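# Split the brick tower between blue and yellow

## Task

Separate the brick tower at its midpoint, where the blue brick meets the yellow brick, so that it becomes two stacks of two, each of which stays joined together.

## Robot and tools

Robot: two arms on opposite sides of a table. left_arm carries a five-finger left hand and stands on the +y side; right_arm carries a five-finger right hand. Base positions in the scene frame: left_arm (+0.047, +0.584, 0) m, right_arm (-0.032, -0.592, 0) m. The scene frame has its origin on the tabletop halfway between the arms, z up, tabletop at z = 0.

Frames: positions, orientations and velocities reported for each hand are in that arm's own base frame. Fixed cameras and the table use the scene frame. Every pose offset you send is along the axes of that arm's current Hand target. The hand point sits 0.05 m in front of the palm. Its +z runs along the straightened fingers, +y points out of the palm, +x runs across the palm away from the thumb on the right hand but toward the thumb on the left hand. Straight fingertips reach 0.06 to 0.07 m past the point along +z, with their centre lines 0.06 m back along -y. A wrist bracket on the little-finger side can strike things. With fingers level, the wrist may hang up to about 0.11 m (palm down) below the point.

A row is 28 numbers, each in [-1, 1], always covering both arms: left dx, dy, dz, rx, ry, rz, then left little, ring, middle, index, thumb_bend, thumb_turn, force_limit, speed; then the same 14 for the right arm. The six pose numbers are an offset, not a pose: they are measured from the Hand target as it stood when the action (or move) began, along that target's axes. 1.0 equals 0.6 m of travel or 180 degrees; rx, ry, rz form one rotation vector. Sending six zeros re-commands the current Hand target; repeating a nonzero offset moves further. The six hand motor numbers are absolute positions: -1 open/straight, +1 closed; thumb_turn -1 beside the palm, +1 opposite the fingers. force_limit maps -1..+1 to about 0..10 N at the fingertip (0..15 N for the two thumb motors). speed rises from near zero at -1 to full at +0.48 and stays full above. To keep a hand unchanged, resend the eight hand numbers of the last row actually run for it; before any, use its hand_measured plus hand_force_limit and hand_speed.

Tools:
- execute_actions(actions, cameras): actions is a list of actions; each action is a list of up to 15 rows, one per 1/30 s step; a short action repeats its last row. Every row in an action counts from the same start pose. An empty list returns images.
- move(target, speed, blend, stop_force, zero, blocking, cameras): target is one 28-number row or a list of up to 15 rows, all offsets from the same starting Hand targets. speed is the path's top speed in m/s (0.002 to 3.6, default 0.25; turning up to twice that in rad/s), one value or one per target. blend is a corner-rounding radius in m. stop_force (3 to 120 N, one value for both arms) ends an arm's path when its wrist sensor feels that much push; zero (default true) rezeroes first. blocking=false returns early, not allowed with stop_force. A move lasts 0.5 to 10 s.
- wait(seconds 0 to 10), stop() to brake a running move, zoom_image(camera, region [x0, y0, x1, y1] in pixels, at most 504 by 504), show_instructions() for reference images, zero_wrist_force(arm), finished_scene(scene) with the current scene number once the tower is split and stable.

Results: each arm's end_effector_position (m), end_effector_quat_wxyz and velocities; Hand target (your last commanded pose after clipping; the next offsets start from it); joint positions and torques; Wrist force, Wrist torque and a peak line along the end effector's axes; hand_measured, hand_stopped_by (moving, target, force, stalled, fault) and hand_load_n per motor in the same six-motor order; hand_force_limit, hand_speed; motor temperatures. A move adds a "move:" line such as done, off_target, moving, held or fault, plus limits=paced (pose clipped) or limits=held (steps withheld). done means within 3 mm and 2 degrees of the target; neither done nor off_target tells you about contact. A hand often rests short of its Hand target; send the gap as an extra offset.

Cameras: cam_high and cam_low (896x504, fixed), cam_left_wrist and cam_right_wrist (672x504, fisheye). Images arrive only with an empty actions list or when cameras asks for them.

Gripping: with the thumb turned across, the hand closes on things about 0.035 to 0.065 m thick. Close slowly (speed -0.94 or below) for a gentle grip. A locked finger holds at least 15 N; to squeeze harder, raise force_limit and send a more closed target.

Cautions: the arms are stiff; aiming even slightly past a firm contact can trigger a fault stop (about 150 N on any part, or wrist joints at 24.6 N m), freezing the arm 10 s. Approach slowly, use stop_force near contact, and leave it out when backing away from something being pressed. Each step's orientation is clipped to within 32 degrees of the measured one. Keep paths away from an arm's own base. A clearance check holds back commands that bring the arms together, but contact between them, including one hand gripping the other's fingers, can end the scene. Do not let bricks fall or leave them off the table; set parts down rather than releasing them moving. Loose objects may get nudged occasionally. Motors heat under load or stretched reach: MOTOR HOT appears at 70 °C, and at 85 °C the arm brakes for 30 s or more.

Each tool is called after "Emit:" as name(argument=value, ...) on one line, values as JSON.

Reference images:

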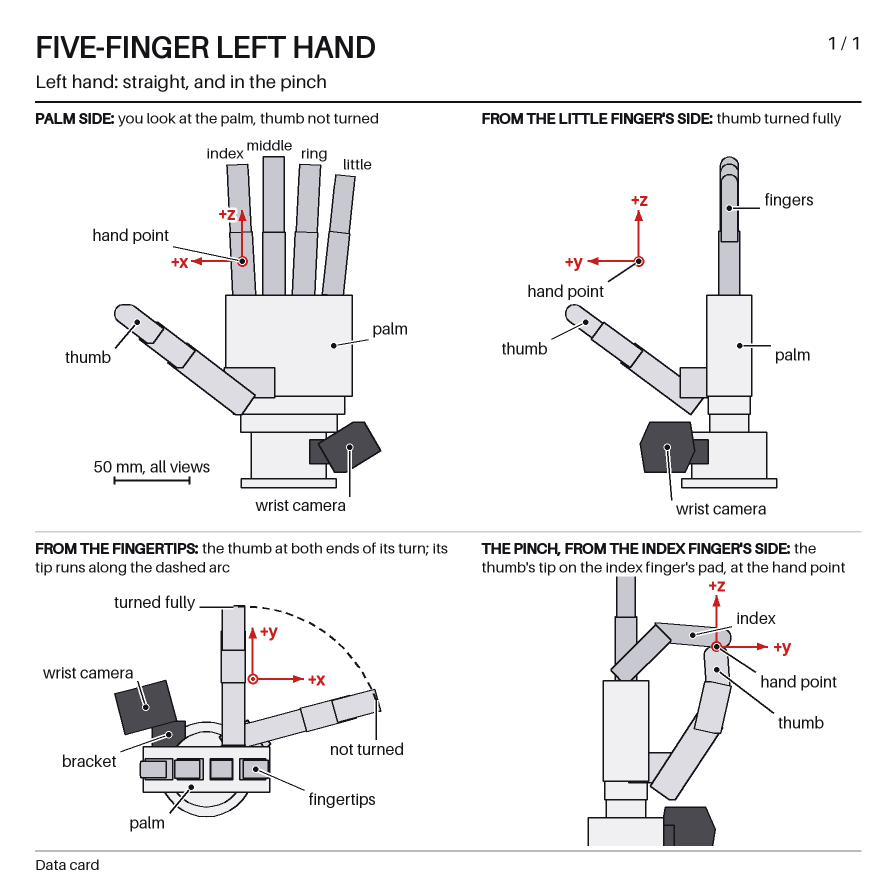

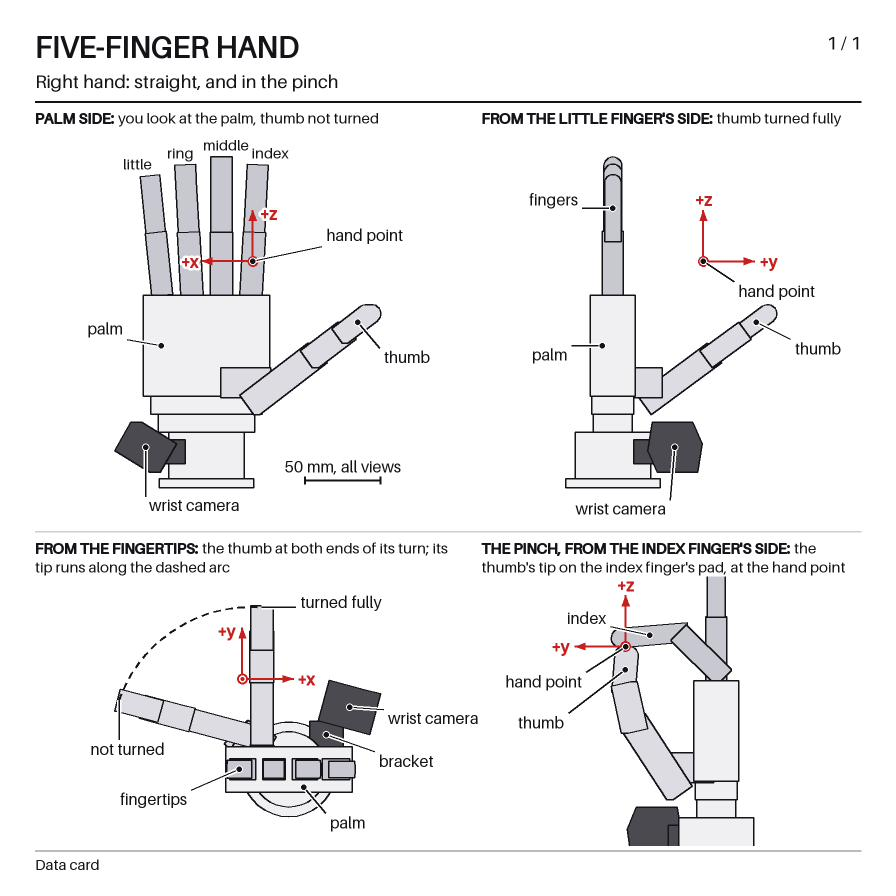

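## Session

Emit:
execute_actions(actions=[])

Scene clock: 0.00 s.
left_arm: end_effector_position=(+0.2537, +0.1201, +0.4849) hand_measured=(-1.000, -1.000, -1.000, -1.000, -1.000, -1.000) hand_load_n=(+0.0, +0.0, +0.0, +0.0, +0.0, +0.0) hand_stopped_by=(target, target, target, target, target, target) hand_force_limit=0.00 hand_speed=-0.80 end_effector_quat_wxyz=(-0.011, +0.904, +0.427, -0.005) | right_arm: end_effector_position=(+0.2653, -0.1079, +0.4872) hand_measured=(-1.000, -1.000, -1.000, -1.000, -1.000, -1.000) hand_load_n=(+0.0, +0.0, +0.0, +0.0, -0.5, +0.0) hand_stopped_by=(target, target, target, target, target, target) hand_force_limit=0.00 hand_speed=-0.80 end_effector_quat_wxyz=(+0.010, +0.406, +0.914, -0.003)
Joint positions: left_arm=[4.349 -1.406 -1.328 1.17 -1.594 1.895] | right_arm=[-1.17 -1.739 1.327 1.964 1.563 -1.905]
Joint velocities: within noise
Joint torques (N m): no reading
Motor temperatures (°C): left_arm=[40 40 40 44 44 42] | right_arm=[42 35 40 48 45 48]
Wrist force (N): no reading
Wrist torque (N m): no reading
Wrist force, peak (N): no reading
Hand target: left_arm +0.2537, +0.1201, +0.4849; -0.011, +0.904, +0.427, -0.005 | right_arm +0.2653, -0.1079, +0.4872; +0.010, +0.406, +0.914, -0.003
camera_calibration:
cam_left_wrist: T_world_to_cam=[[-0.596954, 0.801991, -0.0213815, 0.0704914], [0.690581, 0.527227, 0.495106, -0.477339], [0.408343, 0.28079, -0.868569, 0.396614], [0, 0, 0, 1]] pos_world=[0.209767, 0.0837674, 0.582328]
cam_right_wrist: T_world_to_cam=[[0.550417, 0.832786, -0.0592303, -0.0234653], [0.720551, -0.438004, 0.537549, -0.504127], [0.42172, -0.338554, -0.84115, 0.378085], [0, 0, 0, 1]] pos_world=[0.216719, -0.073266, 0.587629]

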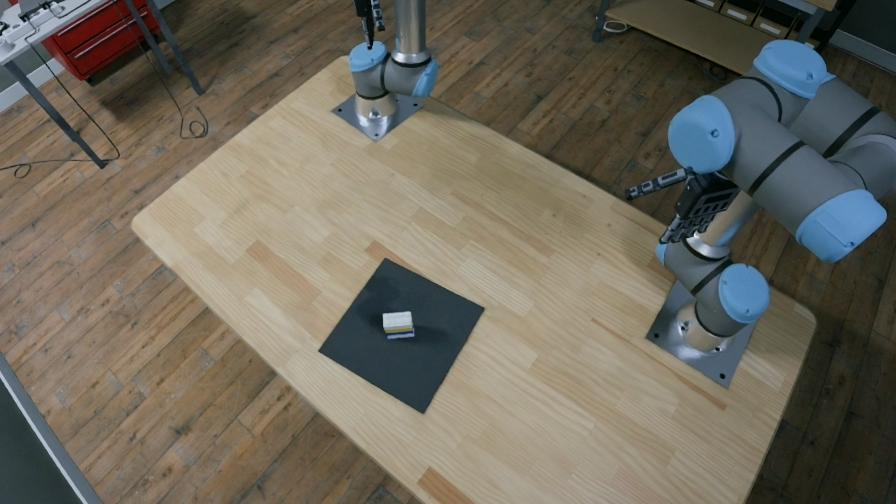

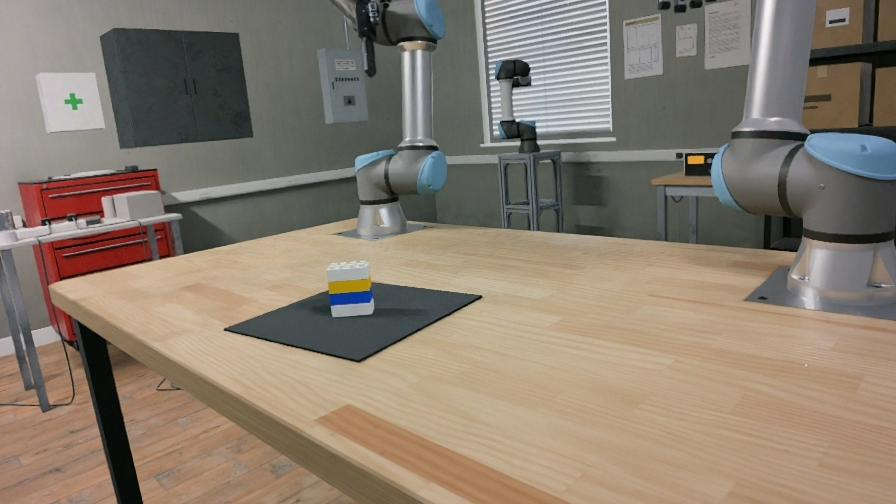

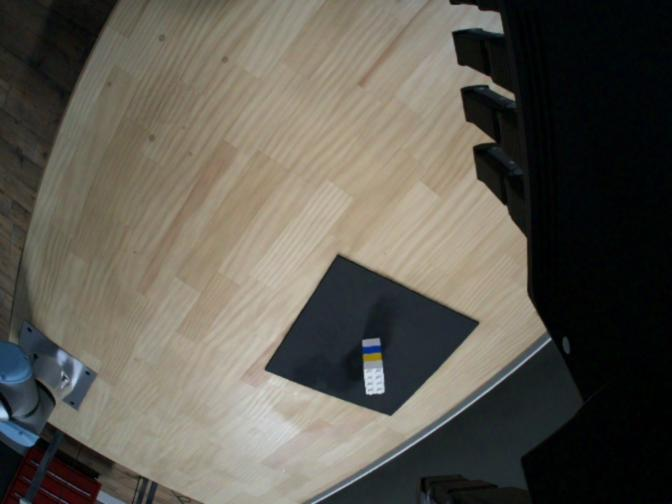

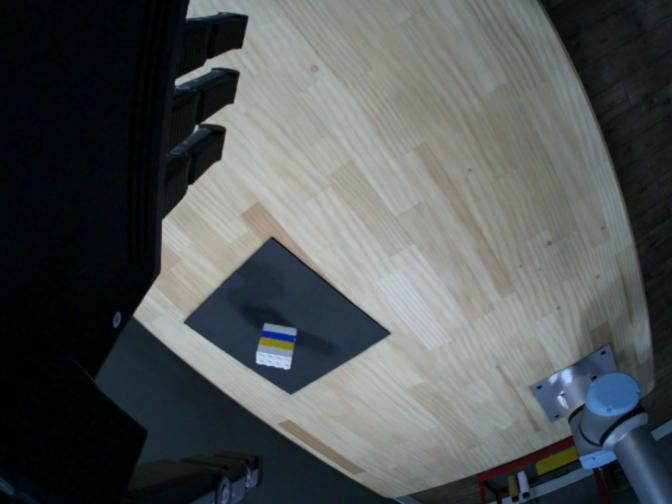

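Emit:
zoom_image(camera="cam_left_wrist", region=[320, 320, 420, 410])

Emit:
zoom_image(camera="cam_right_wrist", region=[230, 300, 330, 390])

Emit:
zoom_image(camera="cam_high", region=[350, 280, 450, 370])

Scaled by 5.040 from the camera's 672x504 image, which has a finer 960x720 frame.

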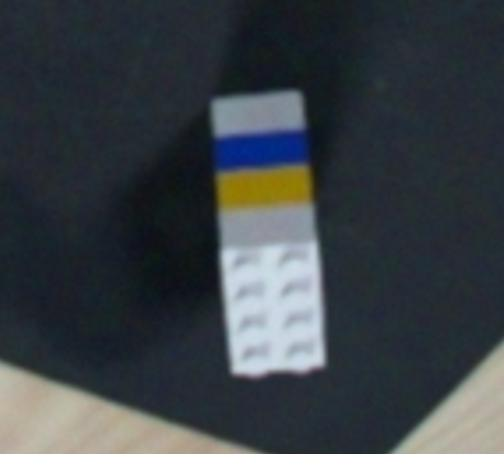

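Scaled by 5.040 from the camera's 672x504 image, which has a finer 960x720 frame.

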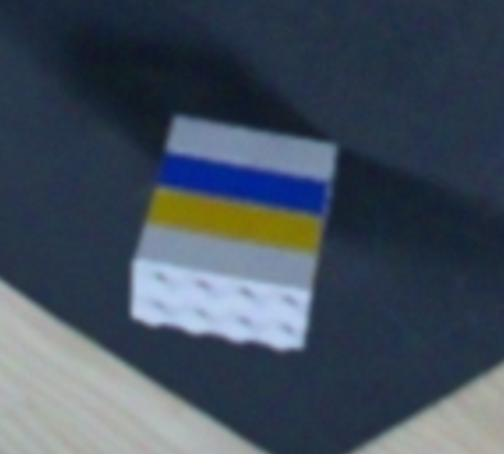

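Scaled by 5.040.

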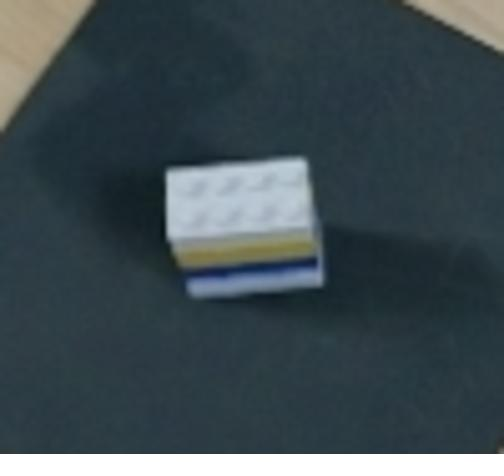

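Emit:
move(target=[0.396, -0.0667, 0.1055, 0.0199, 0.4989, -0.032, -1, -0.5, -0.6, -0.5, -0.5, 1, 0, -0.1, -0.8467, 0.0158, 0.5798, 0.2357, -0.2626, -0.4859, -1, -0.5, -0.6, -0.5, -0.5, 1, 0, -0.1], speed=0.4, cameras=["all"])

Emit:
zoom_image(camera="cam_right_wrist", region=[392, 30, 672, 310])

Scene clock: 34.13 s.
left_arm: end_effector_position=(+0.3724, +0.3300, +0.4224) hand_measured=(-1.000, -0.500, -0.600, -0.500, -0.500, +1.000) hand_load_n=(+0.0, +0.0, +0.5, +0.0, +0.0, -0.5) hand_stopped_by=(target, target, target, target, target, target) hand_force_limit=0.00 hand_speed=-0.10 end_effector_quat_wxyz=(-0.335, +0.623, +0.335, +0.622) | right_arm: end_effector_position=(+0.6178, -0.4835, +0.1499) hand_measured=(-1.000, -0.500, -0.600, -0.500, -0.500, +1.000) hand_load_n=(+0.0, +0.0, +0.0, +0.0, +0.0, +0.5) hand_stopped_by=(target, target, target, target, target, target) hand_force_limit=0.00 hand_speed=-0.10 end_effector_quat_wxyz=(+0.198, -0.358, +0.798, -0.443)
Joint positions: left_arm=[4.427 -1.111 -2.163 3.272 -1.272 1.571] | right_arm=[-0.919 -0.918 1.13 0.355 1.41 -3.245]
Joint torques (N m): left_arm=[-11.61 -6.38 13.75 3.2 -1.91 -2.09] | right_arm=[-5.75 -42.28 -26.33 -1.43 -2.76 -2.15]
Wrist force (N): left_arm=[2.2 -0.1 1.9] | right_arm=[0.0 0.4 0.3]
Wrist torque (N m): left_arm=[-0.09 0.07 0.20] | right_arm=[-0.12 -0.07 0.06]
Wrist force, peak (N): left_arm=[2.5 0.0 2.5] | right_arm=[-0.1 0.2 1.3]
Hand target: left_arm +0.3724, +0.3300, +0.4224; -0.335, +0.623, +0.335, +0.622 | right_arm +0.6178, -0.4835, +0.1499; +0.198, -0.358, +0.798, -0.443
Off the commanded pose: left_arm 0.000 m, 0 deg | right_arm 0.000 m, 0 deg.
move: done
camera_calibration:
cam_left_wrist: T_world_to_cam=[[-0.784165, 0.571975, 0.240688, 0.00656895], [-0.119187, -0.51946, 0.846142, -0.140446], [0.609, 0.634828, 0.475514, -0.524375], [0, 0, 0, 1]] pos_world=[0.307756, 0.256174, 0.366604]
cam_right_wrist: T_world_to_cam=[[-0.514836, 0.121638, -0.848616, 0.508038], [0.119471, 0.990404, 0.0694805, 0.390827], [0.848923, -0.0656141, -0.524427, -0.360844], [0, 0, 0, 1]] pos_world=[0.521192, -0.47255, 0.214737]

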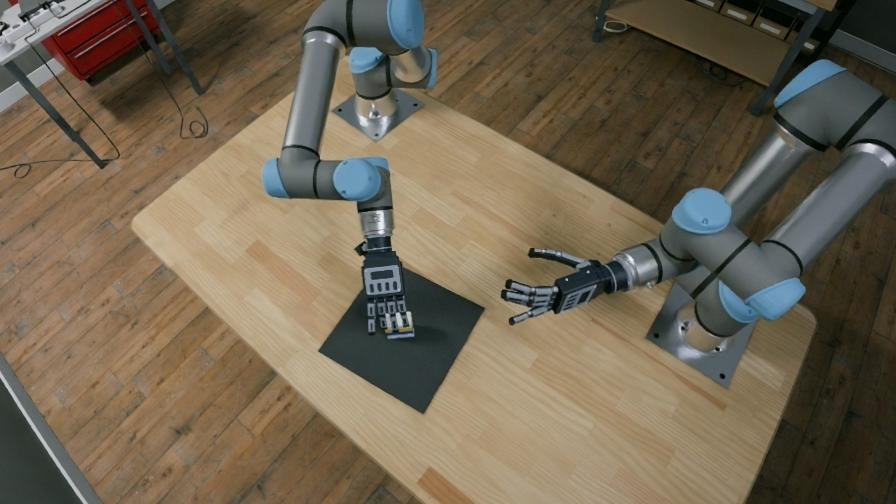

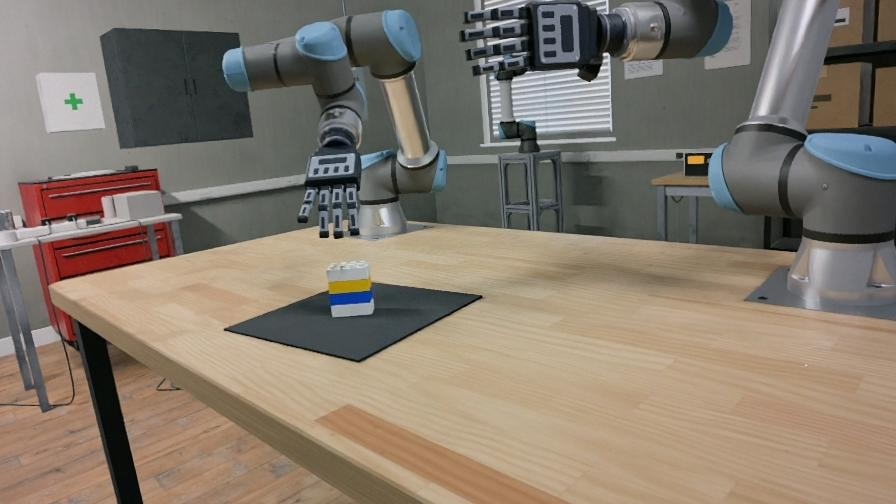

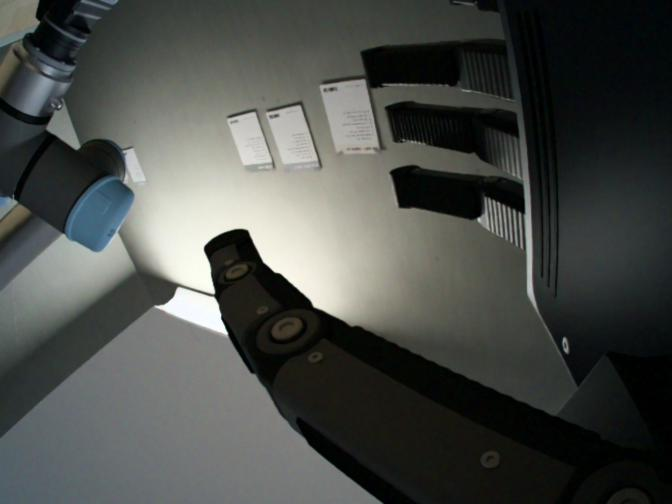

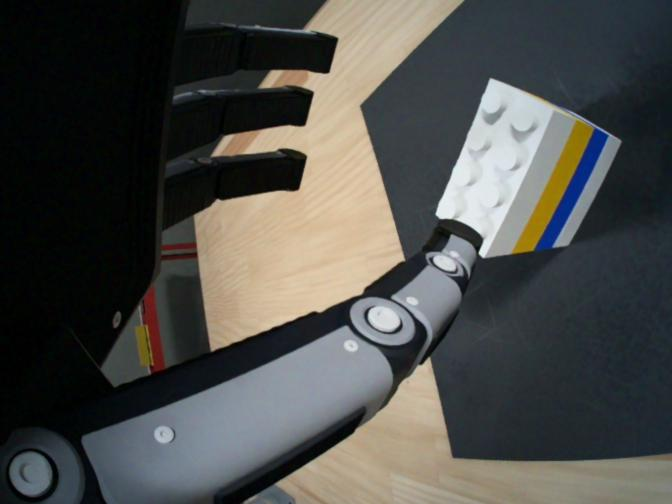

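Scaled by 1.800 from the camera's 672x504 image, which has a finer 960x720 frame.

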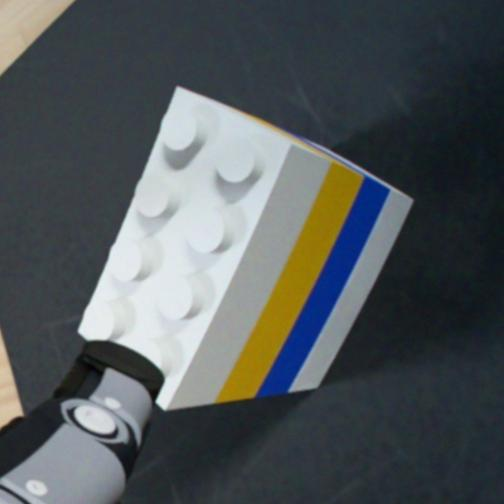

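Emit:
move(target=[0, 0, 0, 0, 0, 0, -1, -0.5, -0.6, -0.5, -0.5, 1, 0, -0.1, -0.0062, 0.1197, 0.0805, 0, 0, 0, -1, -0.5, -0.6, -0.5, -0.5, 1, 0, -0.1], speed=0.12, stop_force=12, cameras=["cam_low", "cam_right_wrist"])

Emit:
zoom_image(camera="cam_low", region=[270, 180, 420, 330])

Scene clock: 45.90 s.
left_arm: end_effector_position=(+0.3724, +0.3300, +0.4224) hand_measured=(-1.000, -0.500, -0.600, -0.500, -0.500, +1.000) hand_load_n=(+0.0, +0.0, +0.0, +0.0, +0.0, -0.5) hand_stopped_by=(target, target, target, target, target, target) hand_force_limit=0.00 hand_speed=-0.10 end_effector_quat_wxyz=(-0.335, +0.623, +0.335, +0.622) | right_arm: end_effector_position=(+0.6224, -0.4828, +0.0634) hand_measured=(-1.000, -0.500, -0.600, -0.500, -0.500, +1.000) hand_load_n=(+0.0, +0.0, +0.0, +0.0, +0.0, +0.0) hand_stopped_by=(target, target, target, target, target, target) hand_force_limit=0.00 hand_speed=-0.10 end_effector_quat_wxyz=(+0.198, -0.358, +0.798, -0.443)
Joint positions: left_arm=[4.427 -1.111 -2.163 3.272 -1.272 1.571] | right_arm=[-0.912 -0.845 1.236 0.176 1.416 -3.241]
Joint torques (N m): left_arm=[-11.31 -6.24 14.34 2.89 -1.83 -2.29] | right_arm=[6.37 -44.25 -11.07 -1.56 2.26 2.11]
Wrist force (N): left_arm=[2.4 -0.3 2.3] | right_arm=[0.2 0.0 0.6]
Wrist torque (N m): left_arm=[-0.15 0.06 0.22] | right_arm=[-0.18 -0.10 -0.14]
Wrist force, peak (N): left_arm=[2.7 0.0 2.4] | right_arm=[-0.1 0.7 0.8]
Hand target: left_arm +0.3724, +0.3300, +0.4224; -0.335, +0.623, +0.335, +0.622 | right_arm +0.6224, -0.4828, +0.0634; +0.198, -0.358, +0.798, -0.443
Off the commanded pose: left_arm 0.000 m, 0 deg | right_arm 0.000 m, 0 deg.
move: done
camera_calibration:
cam_right_wrist: T_world_to_cam=[[-0.514862, 0.121503, -0.848619, 0.436781], [0.119317, 0.990427, 0.069417, 0.395702], [0.848929, -0.0655142, -0.52443, -0.410074], [0, 0, 0, 1]] pos_world=[0.525792, -0.47185, 0.128137]
Images, in order (width x height): cam_low 896x504, cam_right_wrist 672x504.

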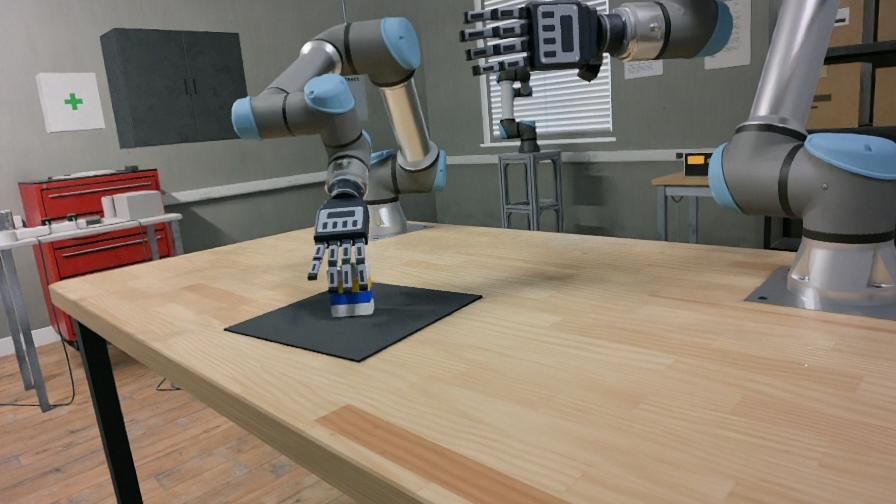

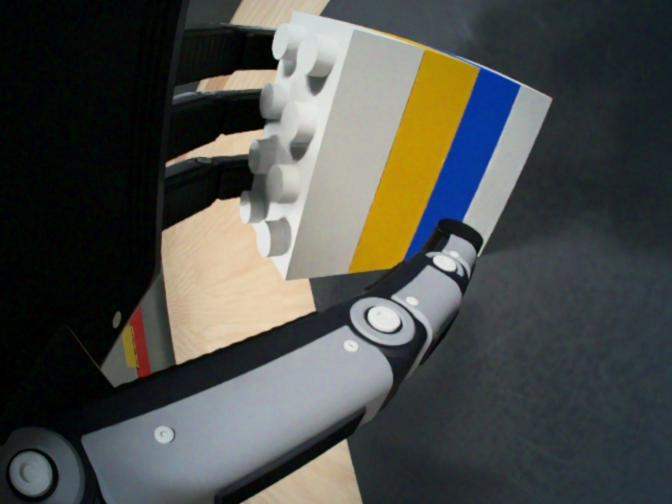

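Scaled by 3.360.

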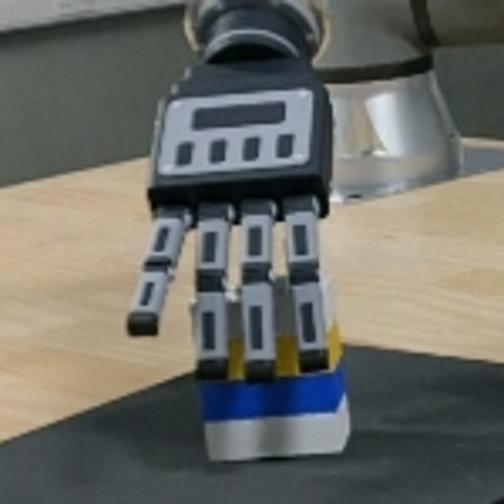

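Emit:
move(target=[0, 0, 0, 0, 0, 0, -1, -0.5, -0.6, -0.5, -0.5, 1, 0, -0.1, 0, 0, 0, 0, 0, 0, -1, -0.5, -0.6, -0.5, -0.12, 1, -0.7, -0.7], cameras=[])

Emit:
move(target=[0, 0, 0, 0, 0, 0, -1, -0.5, -0.6, -0.5, -0.5, 1, 0, -0.1, 0, 0, 0, 0, 0, 0, -1, 0.1, -0.6, 0.1, -0.12, 1, -0.4, -0.94], cameras=["cam_low", "cam_right_wrist"])

Emit:
zoom_image(camera="cam_low", region=[270, 180, 420, 330])

Scene clock: 50.17 s.
left_arm: end_effector_position=(+0.3724, +0.3300, +0.4224) hand_measured=(-1.000, -0.500, -0.600, -0.500, -0.500, +1.000) hand_load_n=(+0.0, +0.0, +0.0, +0.5, +0.0, +0.0) hand_stopped_by=(target, target, target, target, target, target) hand_force_limit=0.00 hand_speed=-0.10 end_effector_quat_wxyz=(-0.335, +0.623, +0.335, +0.622) | right_arm: end_effector_position=(+0.6224, -0.4828, +0.0634) hand_measured=(-1.000, -0.500, -0.600, -0.500, -0.120, +1.000) hand_load_n=(+0.0, +0.0, +0.0, +0.0, +0.0, +0.0) hand_stopped_by=(target, target, target, target, target, target) hand_force_limit=-0.70 hand_speed=-0.70 end_effector_quat_wxyz=(+0.198, -0.358, +0.798, -0.443)
Joint positions: left_arm=[4.427 -1.111 -2.163 3.272 -1.272 1.571] | right_arm=[-0.912 -0.845 1.236 0.176 1.416 -3.241]
Joint torques (N m): left_arm=[-12.07 -7.33 13.16 3.04 -1.81 -2.21] | right_arm=[6.18 -45.28 -11.2 -1.27 2.52 2.3]
Wrist force (N): left_arm=[2.4 0.1 2.2] | right_arm=[0.3 0.5 0.2]
Wrist torque (N m): left_arm=[-0.08 0.06 0.21] | right_arm=[-0.10 -0.10 -0.12]
Wrist force, peak (N): left_arm=[2.6 -0.2 2.4] | right_arm=[0.5 0.7 0.7]
Hand target: left_arm +0.3724, +0.3300, +0.4224; -0.335, +0.623, +0.335, +0.622 | right_arm +0.6224, -0.4828, +0.0634; +0.198, -0.358, +0.798, -0.443
Off the commanded pose: left_arm 0.000 m, 0 deg | right_arm 0.000 m, 0 deg.
move: done
No camera images: "cameras" was empty.

Scene clock: 52.10 s.
left_arm: end_effector_position=(+0.3724, +0.3300, +0.4224) hand_measured=(-1.000, -0.500, -0.600, -0.500, -0.500, +1.000) hand_load_n=(+0.0, +0.0, +0.0, +0.5, -0.5, +0.0) hand_stopped_by=(target, target, target, target, target, target) hand_force_limit=0.00 hand_speed=-0.10 end_effector_quat_wxyz=(-0.335, +0.623, +0.335, +0.622) | right_arm: end_effector_position=(+0.6224, -0.4828, +0.0634) hand_measured=(-1.000, -0.214, -0.600, -0.230, -0.122, +1.000) hand_load_n=(+0.0, +4.0, +0.0, +4.5, +7.0, +1.0) hand_stopped_by=(target, force, target, force, target, target) hand_force_limit=-0.40 hand_speed=-0.94 end_effector_quat_wxyz=(+0.198, -0.358, +0.798, -0.443)
Joint positions: left_arm=[4.427 -1.111 -2.163 3.272 -1.272 1.571] | right_arm=[-0.912 -0.845 1.236 0.176 1.416 -3.241]
Joint torques (N m): left_arm=[-12.16 -4.97 13.01 3.27 -1.86 -2.1] | right_arm=[5.29 -45.65 -12.89 -1.23 2.28 1.96]
Wrist force (N): left_arm=[2.3 0.0 2.4] | right_arm=[0.4 -0.3 0.2]
Wrist torque (N m): left_arm=[-0.12 0.07 0.21] | right_arm=[-0.16 -0.12 -0.15]
Wrist force, peak (N): left_arm=[2.7 -0.1 2.3] | right_arm=[0.4 0.6 0.6]
Hand target: left_arm +0.3724, +0.3300, +0.4224; -0.335, +0.623, +0.335, +0.622 | right_arm +0.6224, -0.4828, +0.0634; +0.198, -0.358, +0.798, -0.443
Off the commanded pose: left_arm 0.000 m, 0 deg | right_arm 0.000 m, 0 deg.
move: done
camera_calibration:
cam_right_wrist: T_world_to_cam=[[-0.514862, 0.121503, -0.848619, 0.436781], [0.119317, 0.990427, 0.069417, 0.395702], [0.848929, -0.0655142, -0.52443, -0.410074], [0, 0, 0, 1]] pos_world=[0.525792, -0.47185, 0.128137]
Images, in order (width x height): cam_low 896x504, cam_right_wrist 672x504.

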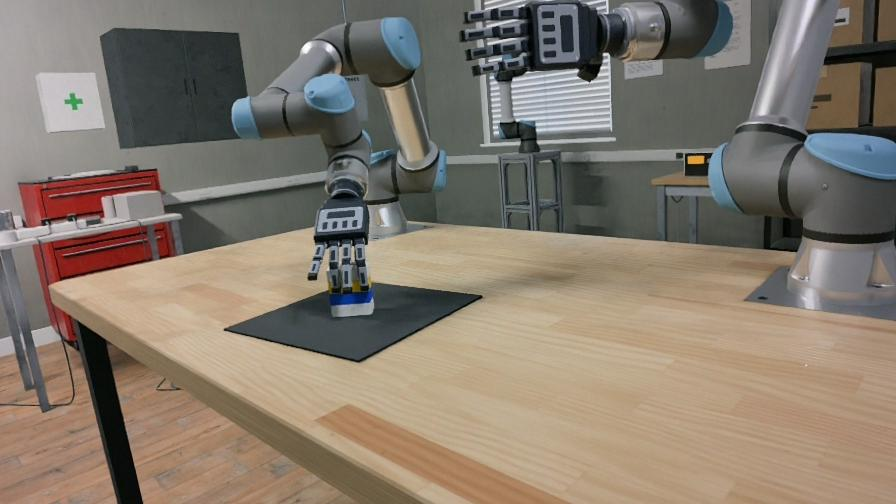

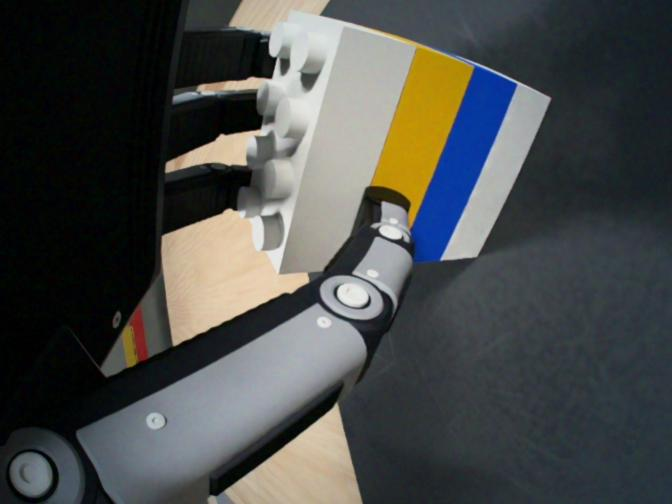

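Scaled by 3.360.

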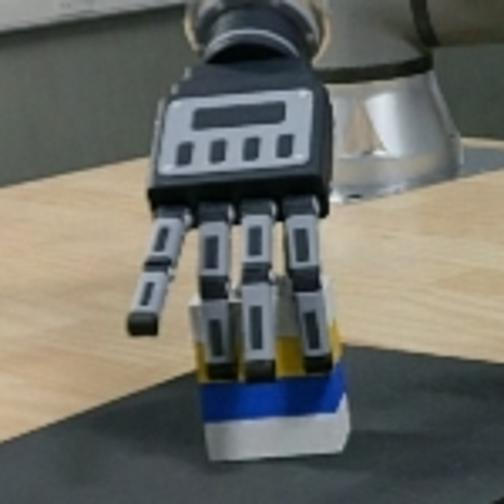

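Emit:
execute_actions(actions=[[[0,0,0,0,0,0,-1,-0.5,-0.6,-0.5,-0.5,1,0,-0.1,0,0,0,0,0,0,-1,0.15,-0.6,0.15,-0.12,1,0.4,-0.94]]], cameras=["cam_right_wrist"])

Emit:
move(target=[0,0,0,0,0,0,-1,-0.5,-0.6,-0.5,-0.5,1,0,-0.1,0,-0.0707,-0.0442,0,0,0,-1,0.15,-0.6,0.15,-0.12,1,0.4,-0.94], speed=0.1, cameras=["cam_right_wrist","cam_low"])

Scene clock: 68.03 s.
left_arm: end_effector_position=(+0.3724, +0.3300, +0.4224) hand_measured=(-1.000, -0.500, -0.600, -0.500, -0.500, +1.000) hand_load_n=(+0.0, +0.0, +0.0, +0.0, +0.0, -0.5) hand_stopped_by=(target, target, target, target, target, target) hand_force_limit=0.00 hand_speed=-0.10 end_effector_quat_wxyz=(-0.335, +0.623, +0.335, +0.622) | right_arm: end_effector_position=(+0.6224, -0.4828, +0.0634) hand_measured=(-1.000, -0.200, -0.600, -0.222, -0.122, +1.000) hand_load_n=(+0.0, +7.5, +0.0, +7.0, +9.5, +3.0) hand_stopped_by=(target, force, target, force, target, target) hand_force_limit=0.40 hand_speed=-0.94 end_effector_quat_wxyz=(+0.198, -0.358, +0.798, -0.443)
Joint positions: left_arm=[4.427 -1.111 -2.163 3.272 -1.272 1.571] | right_arm=[-0.912 -0.845 1.236 0.176 1.416 -3.241]
Joint torques (N m): left_arm=[-11.69 -7.44 13.5 3.13 -1.86 -1.91] | right_arm=[6.39 -45.64 -13.92 -0.59 2.39 2.2]
Wrist force (N): left_arm=[2.5 0.0 2.3] | right_arm=[0.3 -0.3 0.4]
Wrist torque (N m): left_arm=[-0.11 0.04 0.21] | right_arm=[-0.13 -0.11 -0.15]
Wrist force, peak (N): left_arm=[2.7 0.1 2.6] | right_arm=[0.5 -0.1 0.6]
Hand target: left_arm +0.3724, +0.3300, +0.4224; -0.335, +0.623, +0.335, +0.622 | right_arm +0.6224, -0.4828, +0.0634; +0.198, -0.358, +0.798, -0.443
Off the commanded pose: left_arm 0.000 m, 0 deg | right_arm 0.000 m, 0 deg.
Step readings (end_effector_position of left_arm | right_arm):
0: (+0.3724, +0.3300, +0.4224) | (+0.6224, -0.4828, +0.0634)
1: (+0.3724, +0.3300, +0.4224) | (+0.6224, -0.4828, +0.0634)
2: (+0.3724, +0.3300, +0.4224) | (+0.6224, -0.4828, +0.0634)
4: (+0.3724, +0.3300, +0.4224) | (+0.6224, -0.4828, +0.0634)
8: (+0.3724, +0.3300, +0.4224) | (+0.6224, -0.4828, +0.0634)
15: (+0.3724, +0.3300, +0.4224) | (+0.6224, -0.4828, +0.0634)
camera_calibration:
cam_right_wrist: T_world_to_cam=[[-0.514862, 0.121503, -0.848619, 0.436781], [0.119317, 0.990427, 0.069417, 0.395702], [0.848929, -0.0655142, -0.52443, -0.410074], [0, 0, 0, 1]] pos_world=[0.525792, -0.47185, 0.128137]
Images, in order (width x height): cam_right_wrist 672x504.

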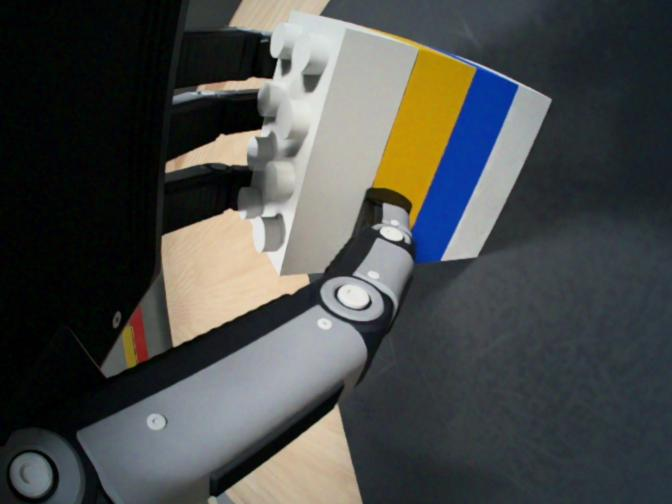

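Scene clock: 69.17 s.
left_arm: end_effector_position=(+0.3724, +0.3300, +0.4224) hand_measured=(-1.000, -0.500, -0.600, -0.500, -0.500, +1.000) hand_load_n=(+0.0, +0.0, +0.0, +0.0, +0.0, +0.0) hand_stopped_by=(target, target, target, target, target, target) hand_force_limit=0.00 hand_speed=-0.10 end_effector_quat_wxyz=(-0.335, +0.623, +0.335, +0.622) | right_arm: end_effector_position=(+0.6224, -0.4827, +0.1133) hand_measured=(-1.000, -0.200, -0.600, -0.222, -0.122, +1.000) hand_load_n=(+0.0, +7.5, +0.0, +7.0, +10.0, +3.0) hand_stopped_by=(target, force, target, force, target, target) hand_force_limit=0.40 hand_speed=-0.94 end_effector_quat_wxyz=(+0.198, -0.358, +0.798, -0.443)
Joint positions: left_arm=[4.427 -1.111 -2.163 3.272 -1.272 1.571] | right_arm=[-0.912 -0.887 1.174 0.28 1.416 -3.241]
Joint torques (N m): left_arm=[-10.52 -5.89 13.4 2.83 -1.6 -1.9] | right_arm=[0.57 -57.11 -27.39 1.14 1.77 -2.22]
Wrist force (N): left_arm=[2.5 -0.1 2.2] | right_arm=[0.3 0.3 0.4]
Wrist torque (N m): left_arm=[-0.12 0.04 0.22] | right_arm=[-0.17 -0.11 -0.13]
Wrist force, peak (N): left_arm=[2.4 -0.1 2.5] | right_arm=[0.5 1.5 0.6]
Hand target: left_arm +0.3724, +0.3300, +0.4224; -0.335, +0.623, +0.335, +0.622 | right_arm +0.6224, -0.4827, +0.1134; +0.198, -0.358, +0.798, -0.443
Off the commanded pose: left_arm 0.000 m, 0 deg | right_arm 0.000 m, 0 deg.
move: done
camera_calibration:
cam_right_wrist: T_world_to_cam=[[-0.514852, 0.121587, -0.848613, 0.4792], [0.11936, 0.990416, 0.0694888, 0.392086], [0.848929, -0.0655144, -0.52443, -0.383983], [0, 0, 0, 1]] pos_world=[0.525892, -0.47175, 0.178037]
Images, in order (width x height): cam_low 896x504, cam_right_wrist 672x504.

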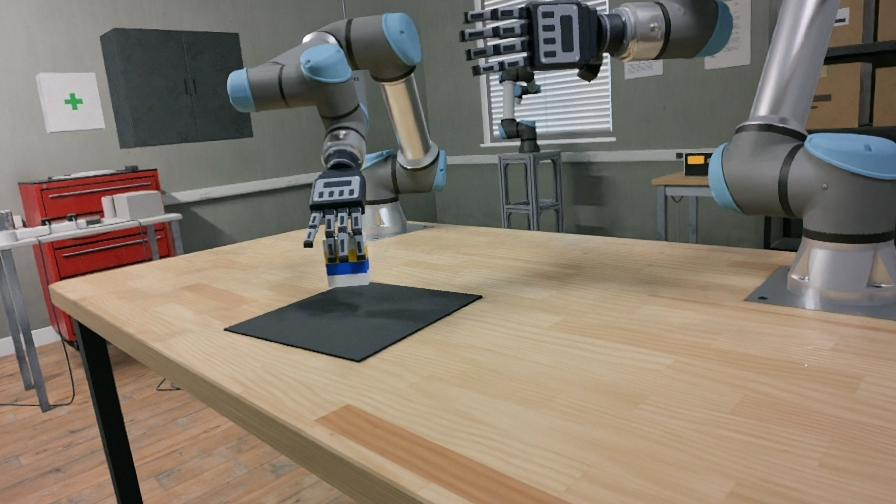

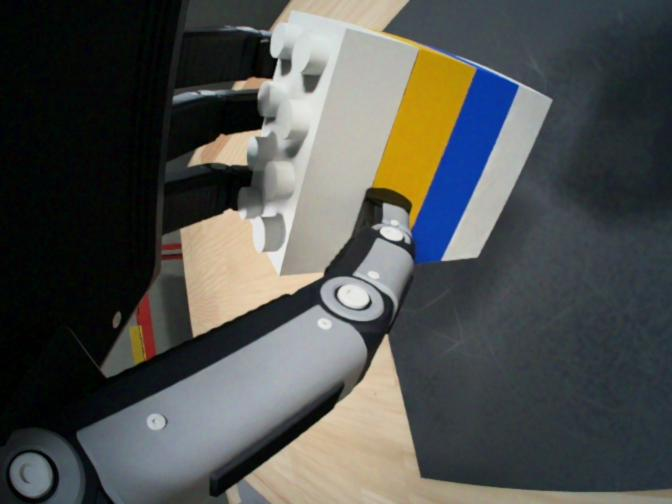

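Emit:
move(target=[0,0,0,0,0,0,-1,-0.5,-0.6,-0.5,-0.5,1,0,-0.1,-0.0905,-0.3595,-0.3938,0.1942,-0.0851,0.5039,-1,0.15,-0.6,0.15,-0.12,1,0.4,-0.94], speed=0.3, cameras=["cam_right_wrist","cam_left_wrist","cam_high"])

Scene clock: 75.07 s.
left_arm: end_effector_position=(+0.3724, +0.3300, +0.4224) hand_measured=(-1.000, -0.500, -0.600, -0.500, -0.500, +1.000) hand_load_n=(+0.0, +0.0, +0.0, +0.0, +0.0, +0.0) hand_stopped_by=(target, target, target, target, target, target) hand_force_limit=0.00 hand_speed=-0.10 end_effector_quat_wxyz=(-0.335, +0.623, +0.335, +0.622) | right_arm: end_effector_position=(+0.5946, -0.3847, +0.4215) hand_measured=(-1.000, -0.200, -0.600, -0.222, -0.122, +1.000) hand_load_n=(+0.0, +7.5, +0.0, +7.0, +9.5, +3.0) hand_stopped_by=(target, force, target, force, target, target) hand_force_limit=0.40 hand_speed=-0.94 end_effector_quat_wxyz=(+0.628, +0.324, +0.629, -0.324)
Joint positions: left_arm=[4.427 -1.111 -2.163 3.272 -1.272 1.571] | right_arm=[-0.792 -1.443 1.684 -0.24 1.729 -1.571]
Joint torques (N m): left_arm=[-12.76 -5.73 13.93 3.04 -1.71 -1.95] | right_arm=[5.78 -36.68 -29.87 -0.04 2.93 2.16]
Wrist force (N): left_arm=[2.2 0.0 2.2] | right_arm=[1.0 0.7 -2.0]
Wrist torque (N m): left_arm=[-0.11 0.08 0.20] | right_arm=[0.18 0.08 -0.15]
Wrist force, peak (N): left_arm=[2.7 0.1 2.5] | right_arm=[1.2 0.6 -2.3]
Hand target: left_arm +0.3724, +0.3300, +0.4224; -0.335, +0.623, +0.335, +0.622 | right_arm +0.5946, -0.3847, +0.4215; +0.628, +0.324, +0.629, -0.324
Off the commanded pose: left_arm 0.000 m, 0 deg | right_arm 0.000 m, 0 deg.
move: done
camera_calibration:
cam_left_wrist: T_world_to_cam=[[-0.784242, 0.571892, 0.240632, 0.00665794], [-0.119293, -0.519578, 0.846054, -0.140267], [0.608879, 0.634805, 0.475698, -0.524353], [0, 0, 0, 1]] pos_world=[0.307756, 0.256175, 0.366505]
cam_right_wrist: T_world_to_cam=[[0.81858, 0.516636, -0.251025, -0.178273], [-0.104596, 0.563794, 0.819265, -0.0699807], [0.564789, -0.644378, 0.515549, -0.684305], [0, 0, 0, 1]] pos_world=[0.525099, -0.309394, 0.365374]
Images, in order (width x height): cam_high 896x504, cam_left_wrist 672x504, cam_right_wrist 672x504.

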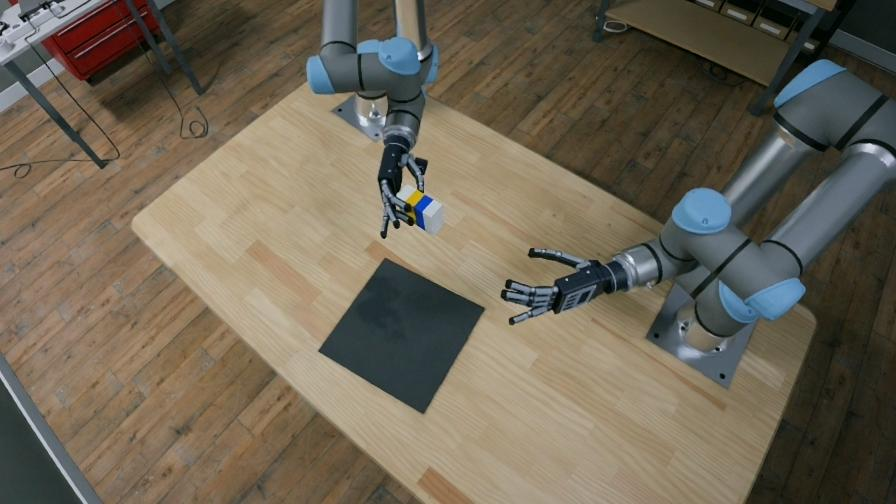

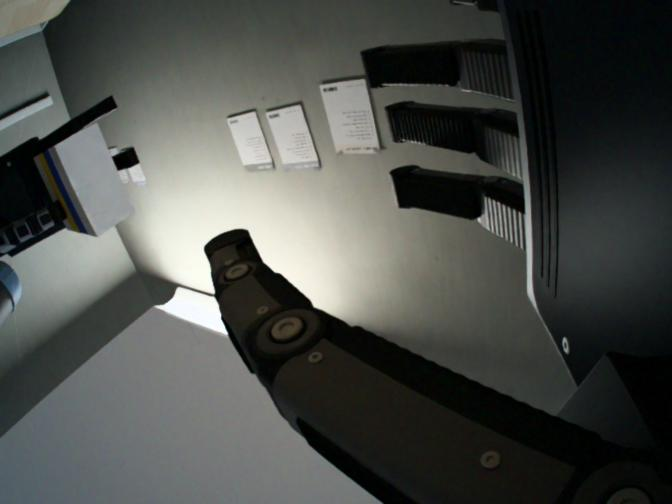

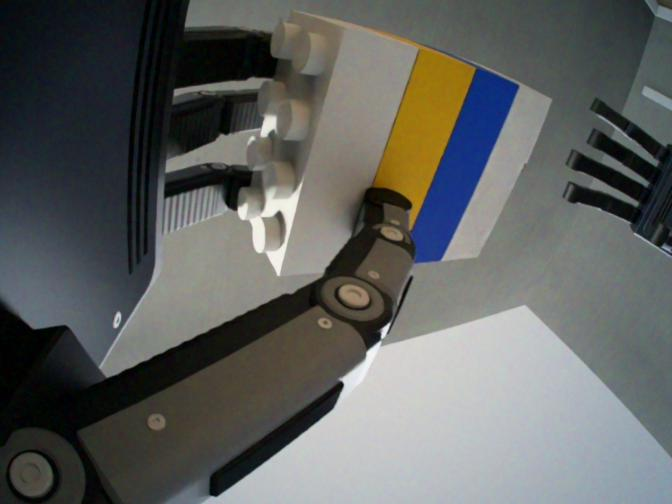

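Emit:
zoom_image(camera="cam_left_wrist", region=[0, 80, 200, 280])

Emit:
move(target=[0,0.1908,0.1193,0,0,0,-1,-0.5,-0.6,-0.5,-0.5,1,0,-0.1,0,0,0,0,0,0,-1,0.15,-0.6,0.15,-0.12,1,0.4,-0.94], speed=0.2, cameras=["cam_right_wrist","cam_left_wrist"])

Scaled by 2.520 from the camera's 672x504 image, which has a finer 960x720 frame.

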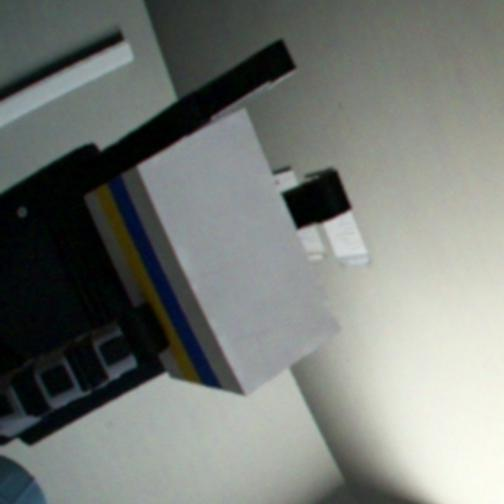

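Scene clock: 82.63 s.
left_arm: end_effector_position=(+0.5073, +0.3266, +0.4223) hand_measured=(-1.000, -0.500, -0.600, -0.500, -0.500, +1.000) hand_load_n=(+0.0, +0.0, +0.0, +0.0, +0.0, +0.0) hand_stopped_by=(target, target, target, target, target, target) hand_force_limit=0.00 hand_speed=-0.10 end_effector_quat_wxyz=(-0.335, +0.623, +0.335, +0.622) | right_arm: end_effector_position=(+0.5946, -0.3847, +0.4215) hand_measured=(-1.000, -0.200, -0.600, -0.222, -0.122, +1.000) hand_load_n=(+0.0, +7.5, +0.0, +7.0, +10.0, +3.0) hand_stopped_by=(target, force, target, force, target, target) hand_force_limit=0.40 hand_speed=-0.94 end_effector_quat_wxyz=(+0.628, +0.324, +0.629, -0.324)
Joint positions: left_arm=[3.971 -1.443 -1.937 3.379 -1.728 1.57] | right_arm=[-0.792 -1.443 1.684 -0.239 1.729 -1.571]
Joint torques (N m): left_arm=[-12.06 6.3 29.64 0.59 -1.82 -2.18] | right_arm=[6.29 -31.63 -28.19 -0.16 2.7 2.21]
Wrist force (N): left_arm=[2.8 -0.3 2.0] | right_arm=[1.1 0.3 -2.1]
Wrist torque (N m): left_arm=[-0.12 -0.06 0.22] | right_arm=[0.13 0.07 -0.15]
Wrist force, peak (N): left_arm=[2.8 -0.1 2.3] | right_arm=[1.4 0.5 -2.5]
Hand target: left_arm +0.5074, +0.3266, +0.4223; -0.335, +0.623, +0.335, +0.622 | right_arm +0.5946, -0.3847, +0.4215; +0.628, +0.324, +0.629, -0.324
Off the commanded pose: left_arm 0.000 m, 0 deg | right_arm 0.000 m, 0 deg.
move: done
camera_calibration:
cam_left_wrist: T_world_to_cam=[[-0.784174, 0.571962, 0.240687, 0.114329], [-0.119369, -0.519658, 0.845994, -0.125866], [0.608952, 0.634676, 0.475777, -0.604361], [0, 0, 0, 1]] pos_world=[0.442656, 0.252774, 0.366506]
cam_right_wrist: T_world_to_cam=[[0.818763, 0.516488, -0.250735, -0.178495], [-0.10466, 0.563672, 0.819341, -0.0700944], [0.564512, -0.644604, 0.51557, -0.684288], [0, 0, 0, 1]] pos_world=[0.525098, -0.309394, 0.365474]
Images, in order (width x height): cam_left_wrist 672x504, cam_right_wrist 672x504.

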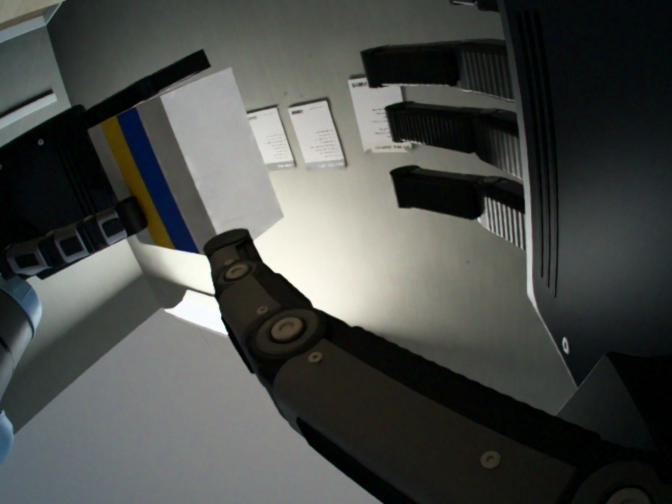

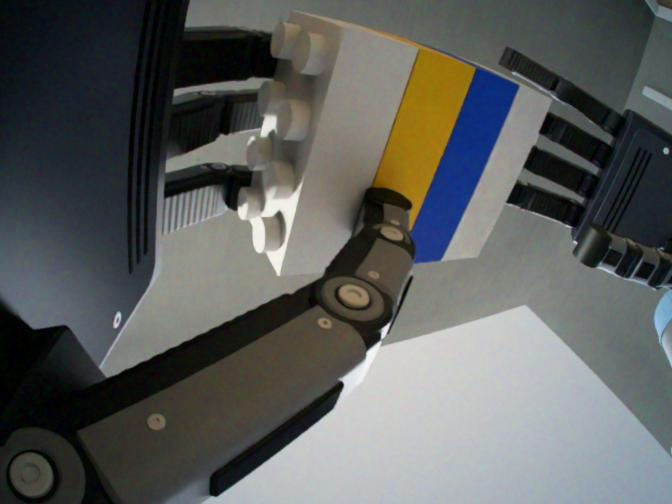

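Emit:
zoom_image(camera="cam_left_wrist", region=[80, 60, 300, 280])

Scaled by 2.291 from the camera's 672x504 image, which has a finer 960x720 frame.

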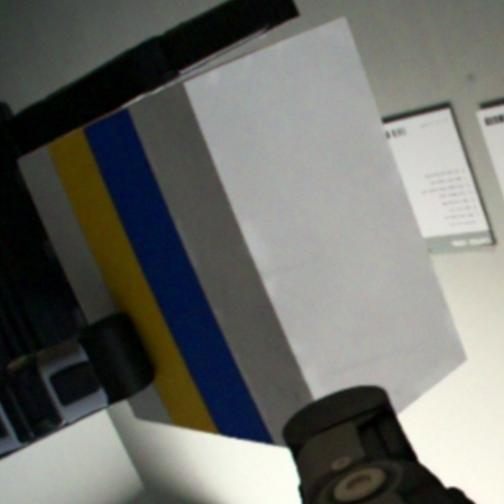

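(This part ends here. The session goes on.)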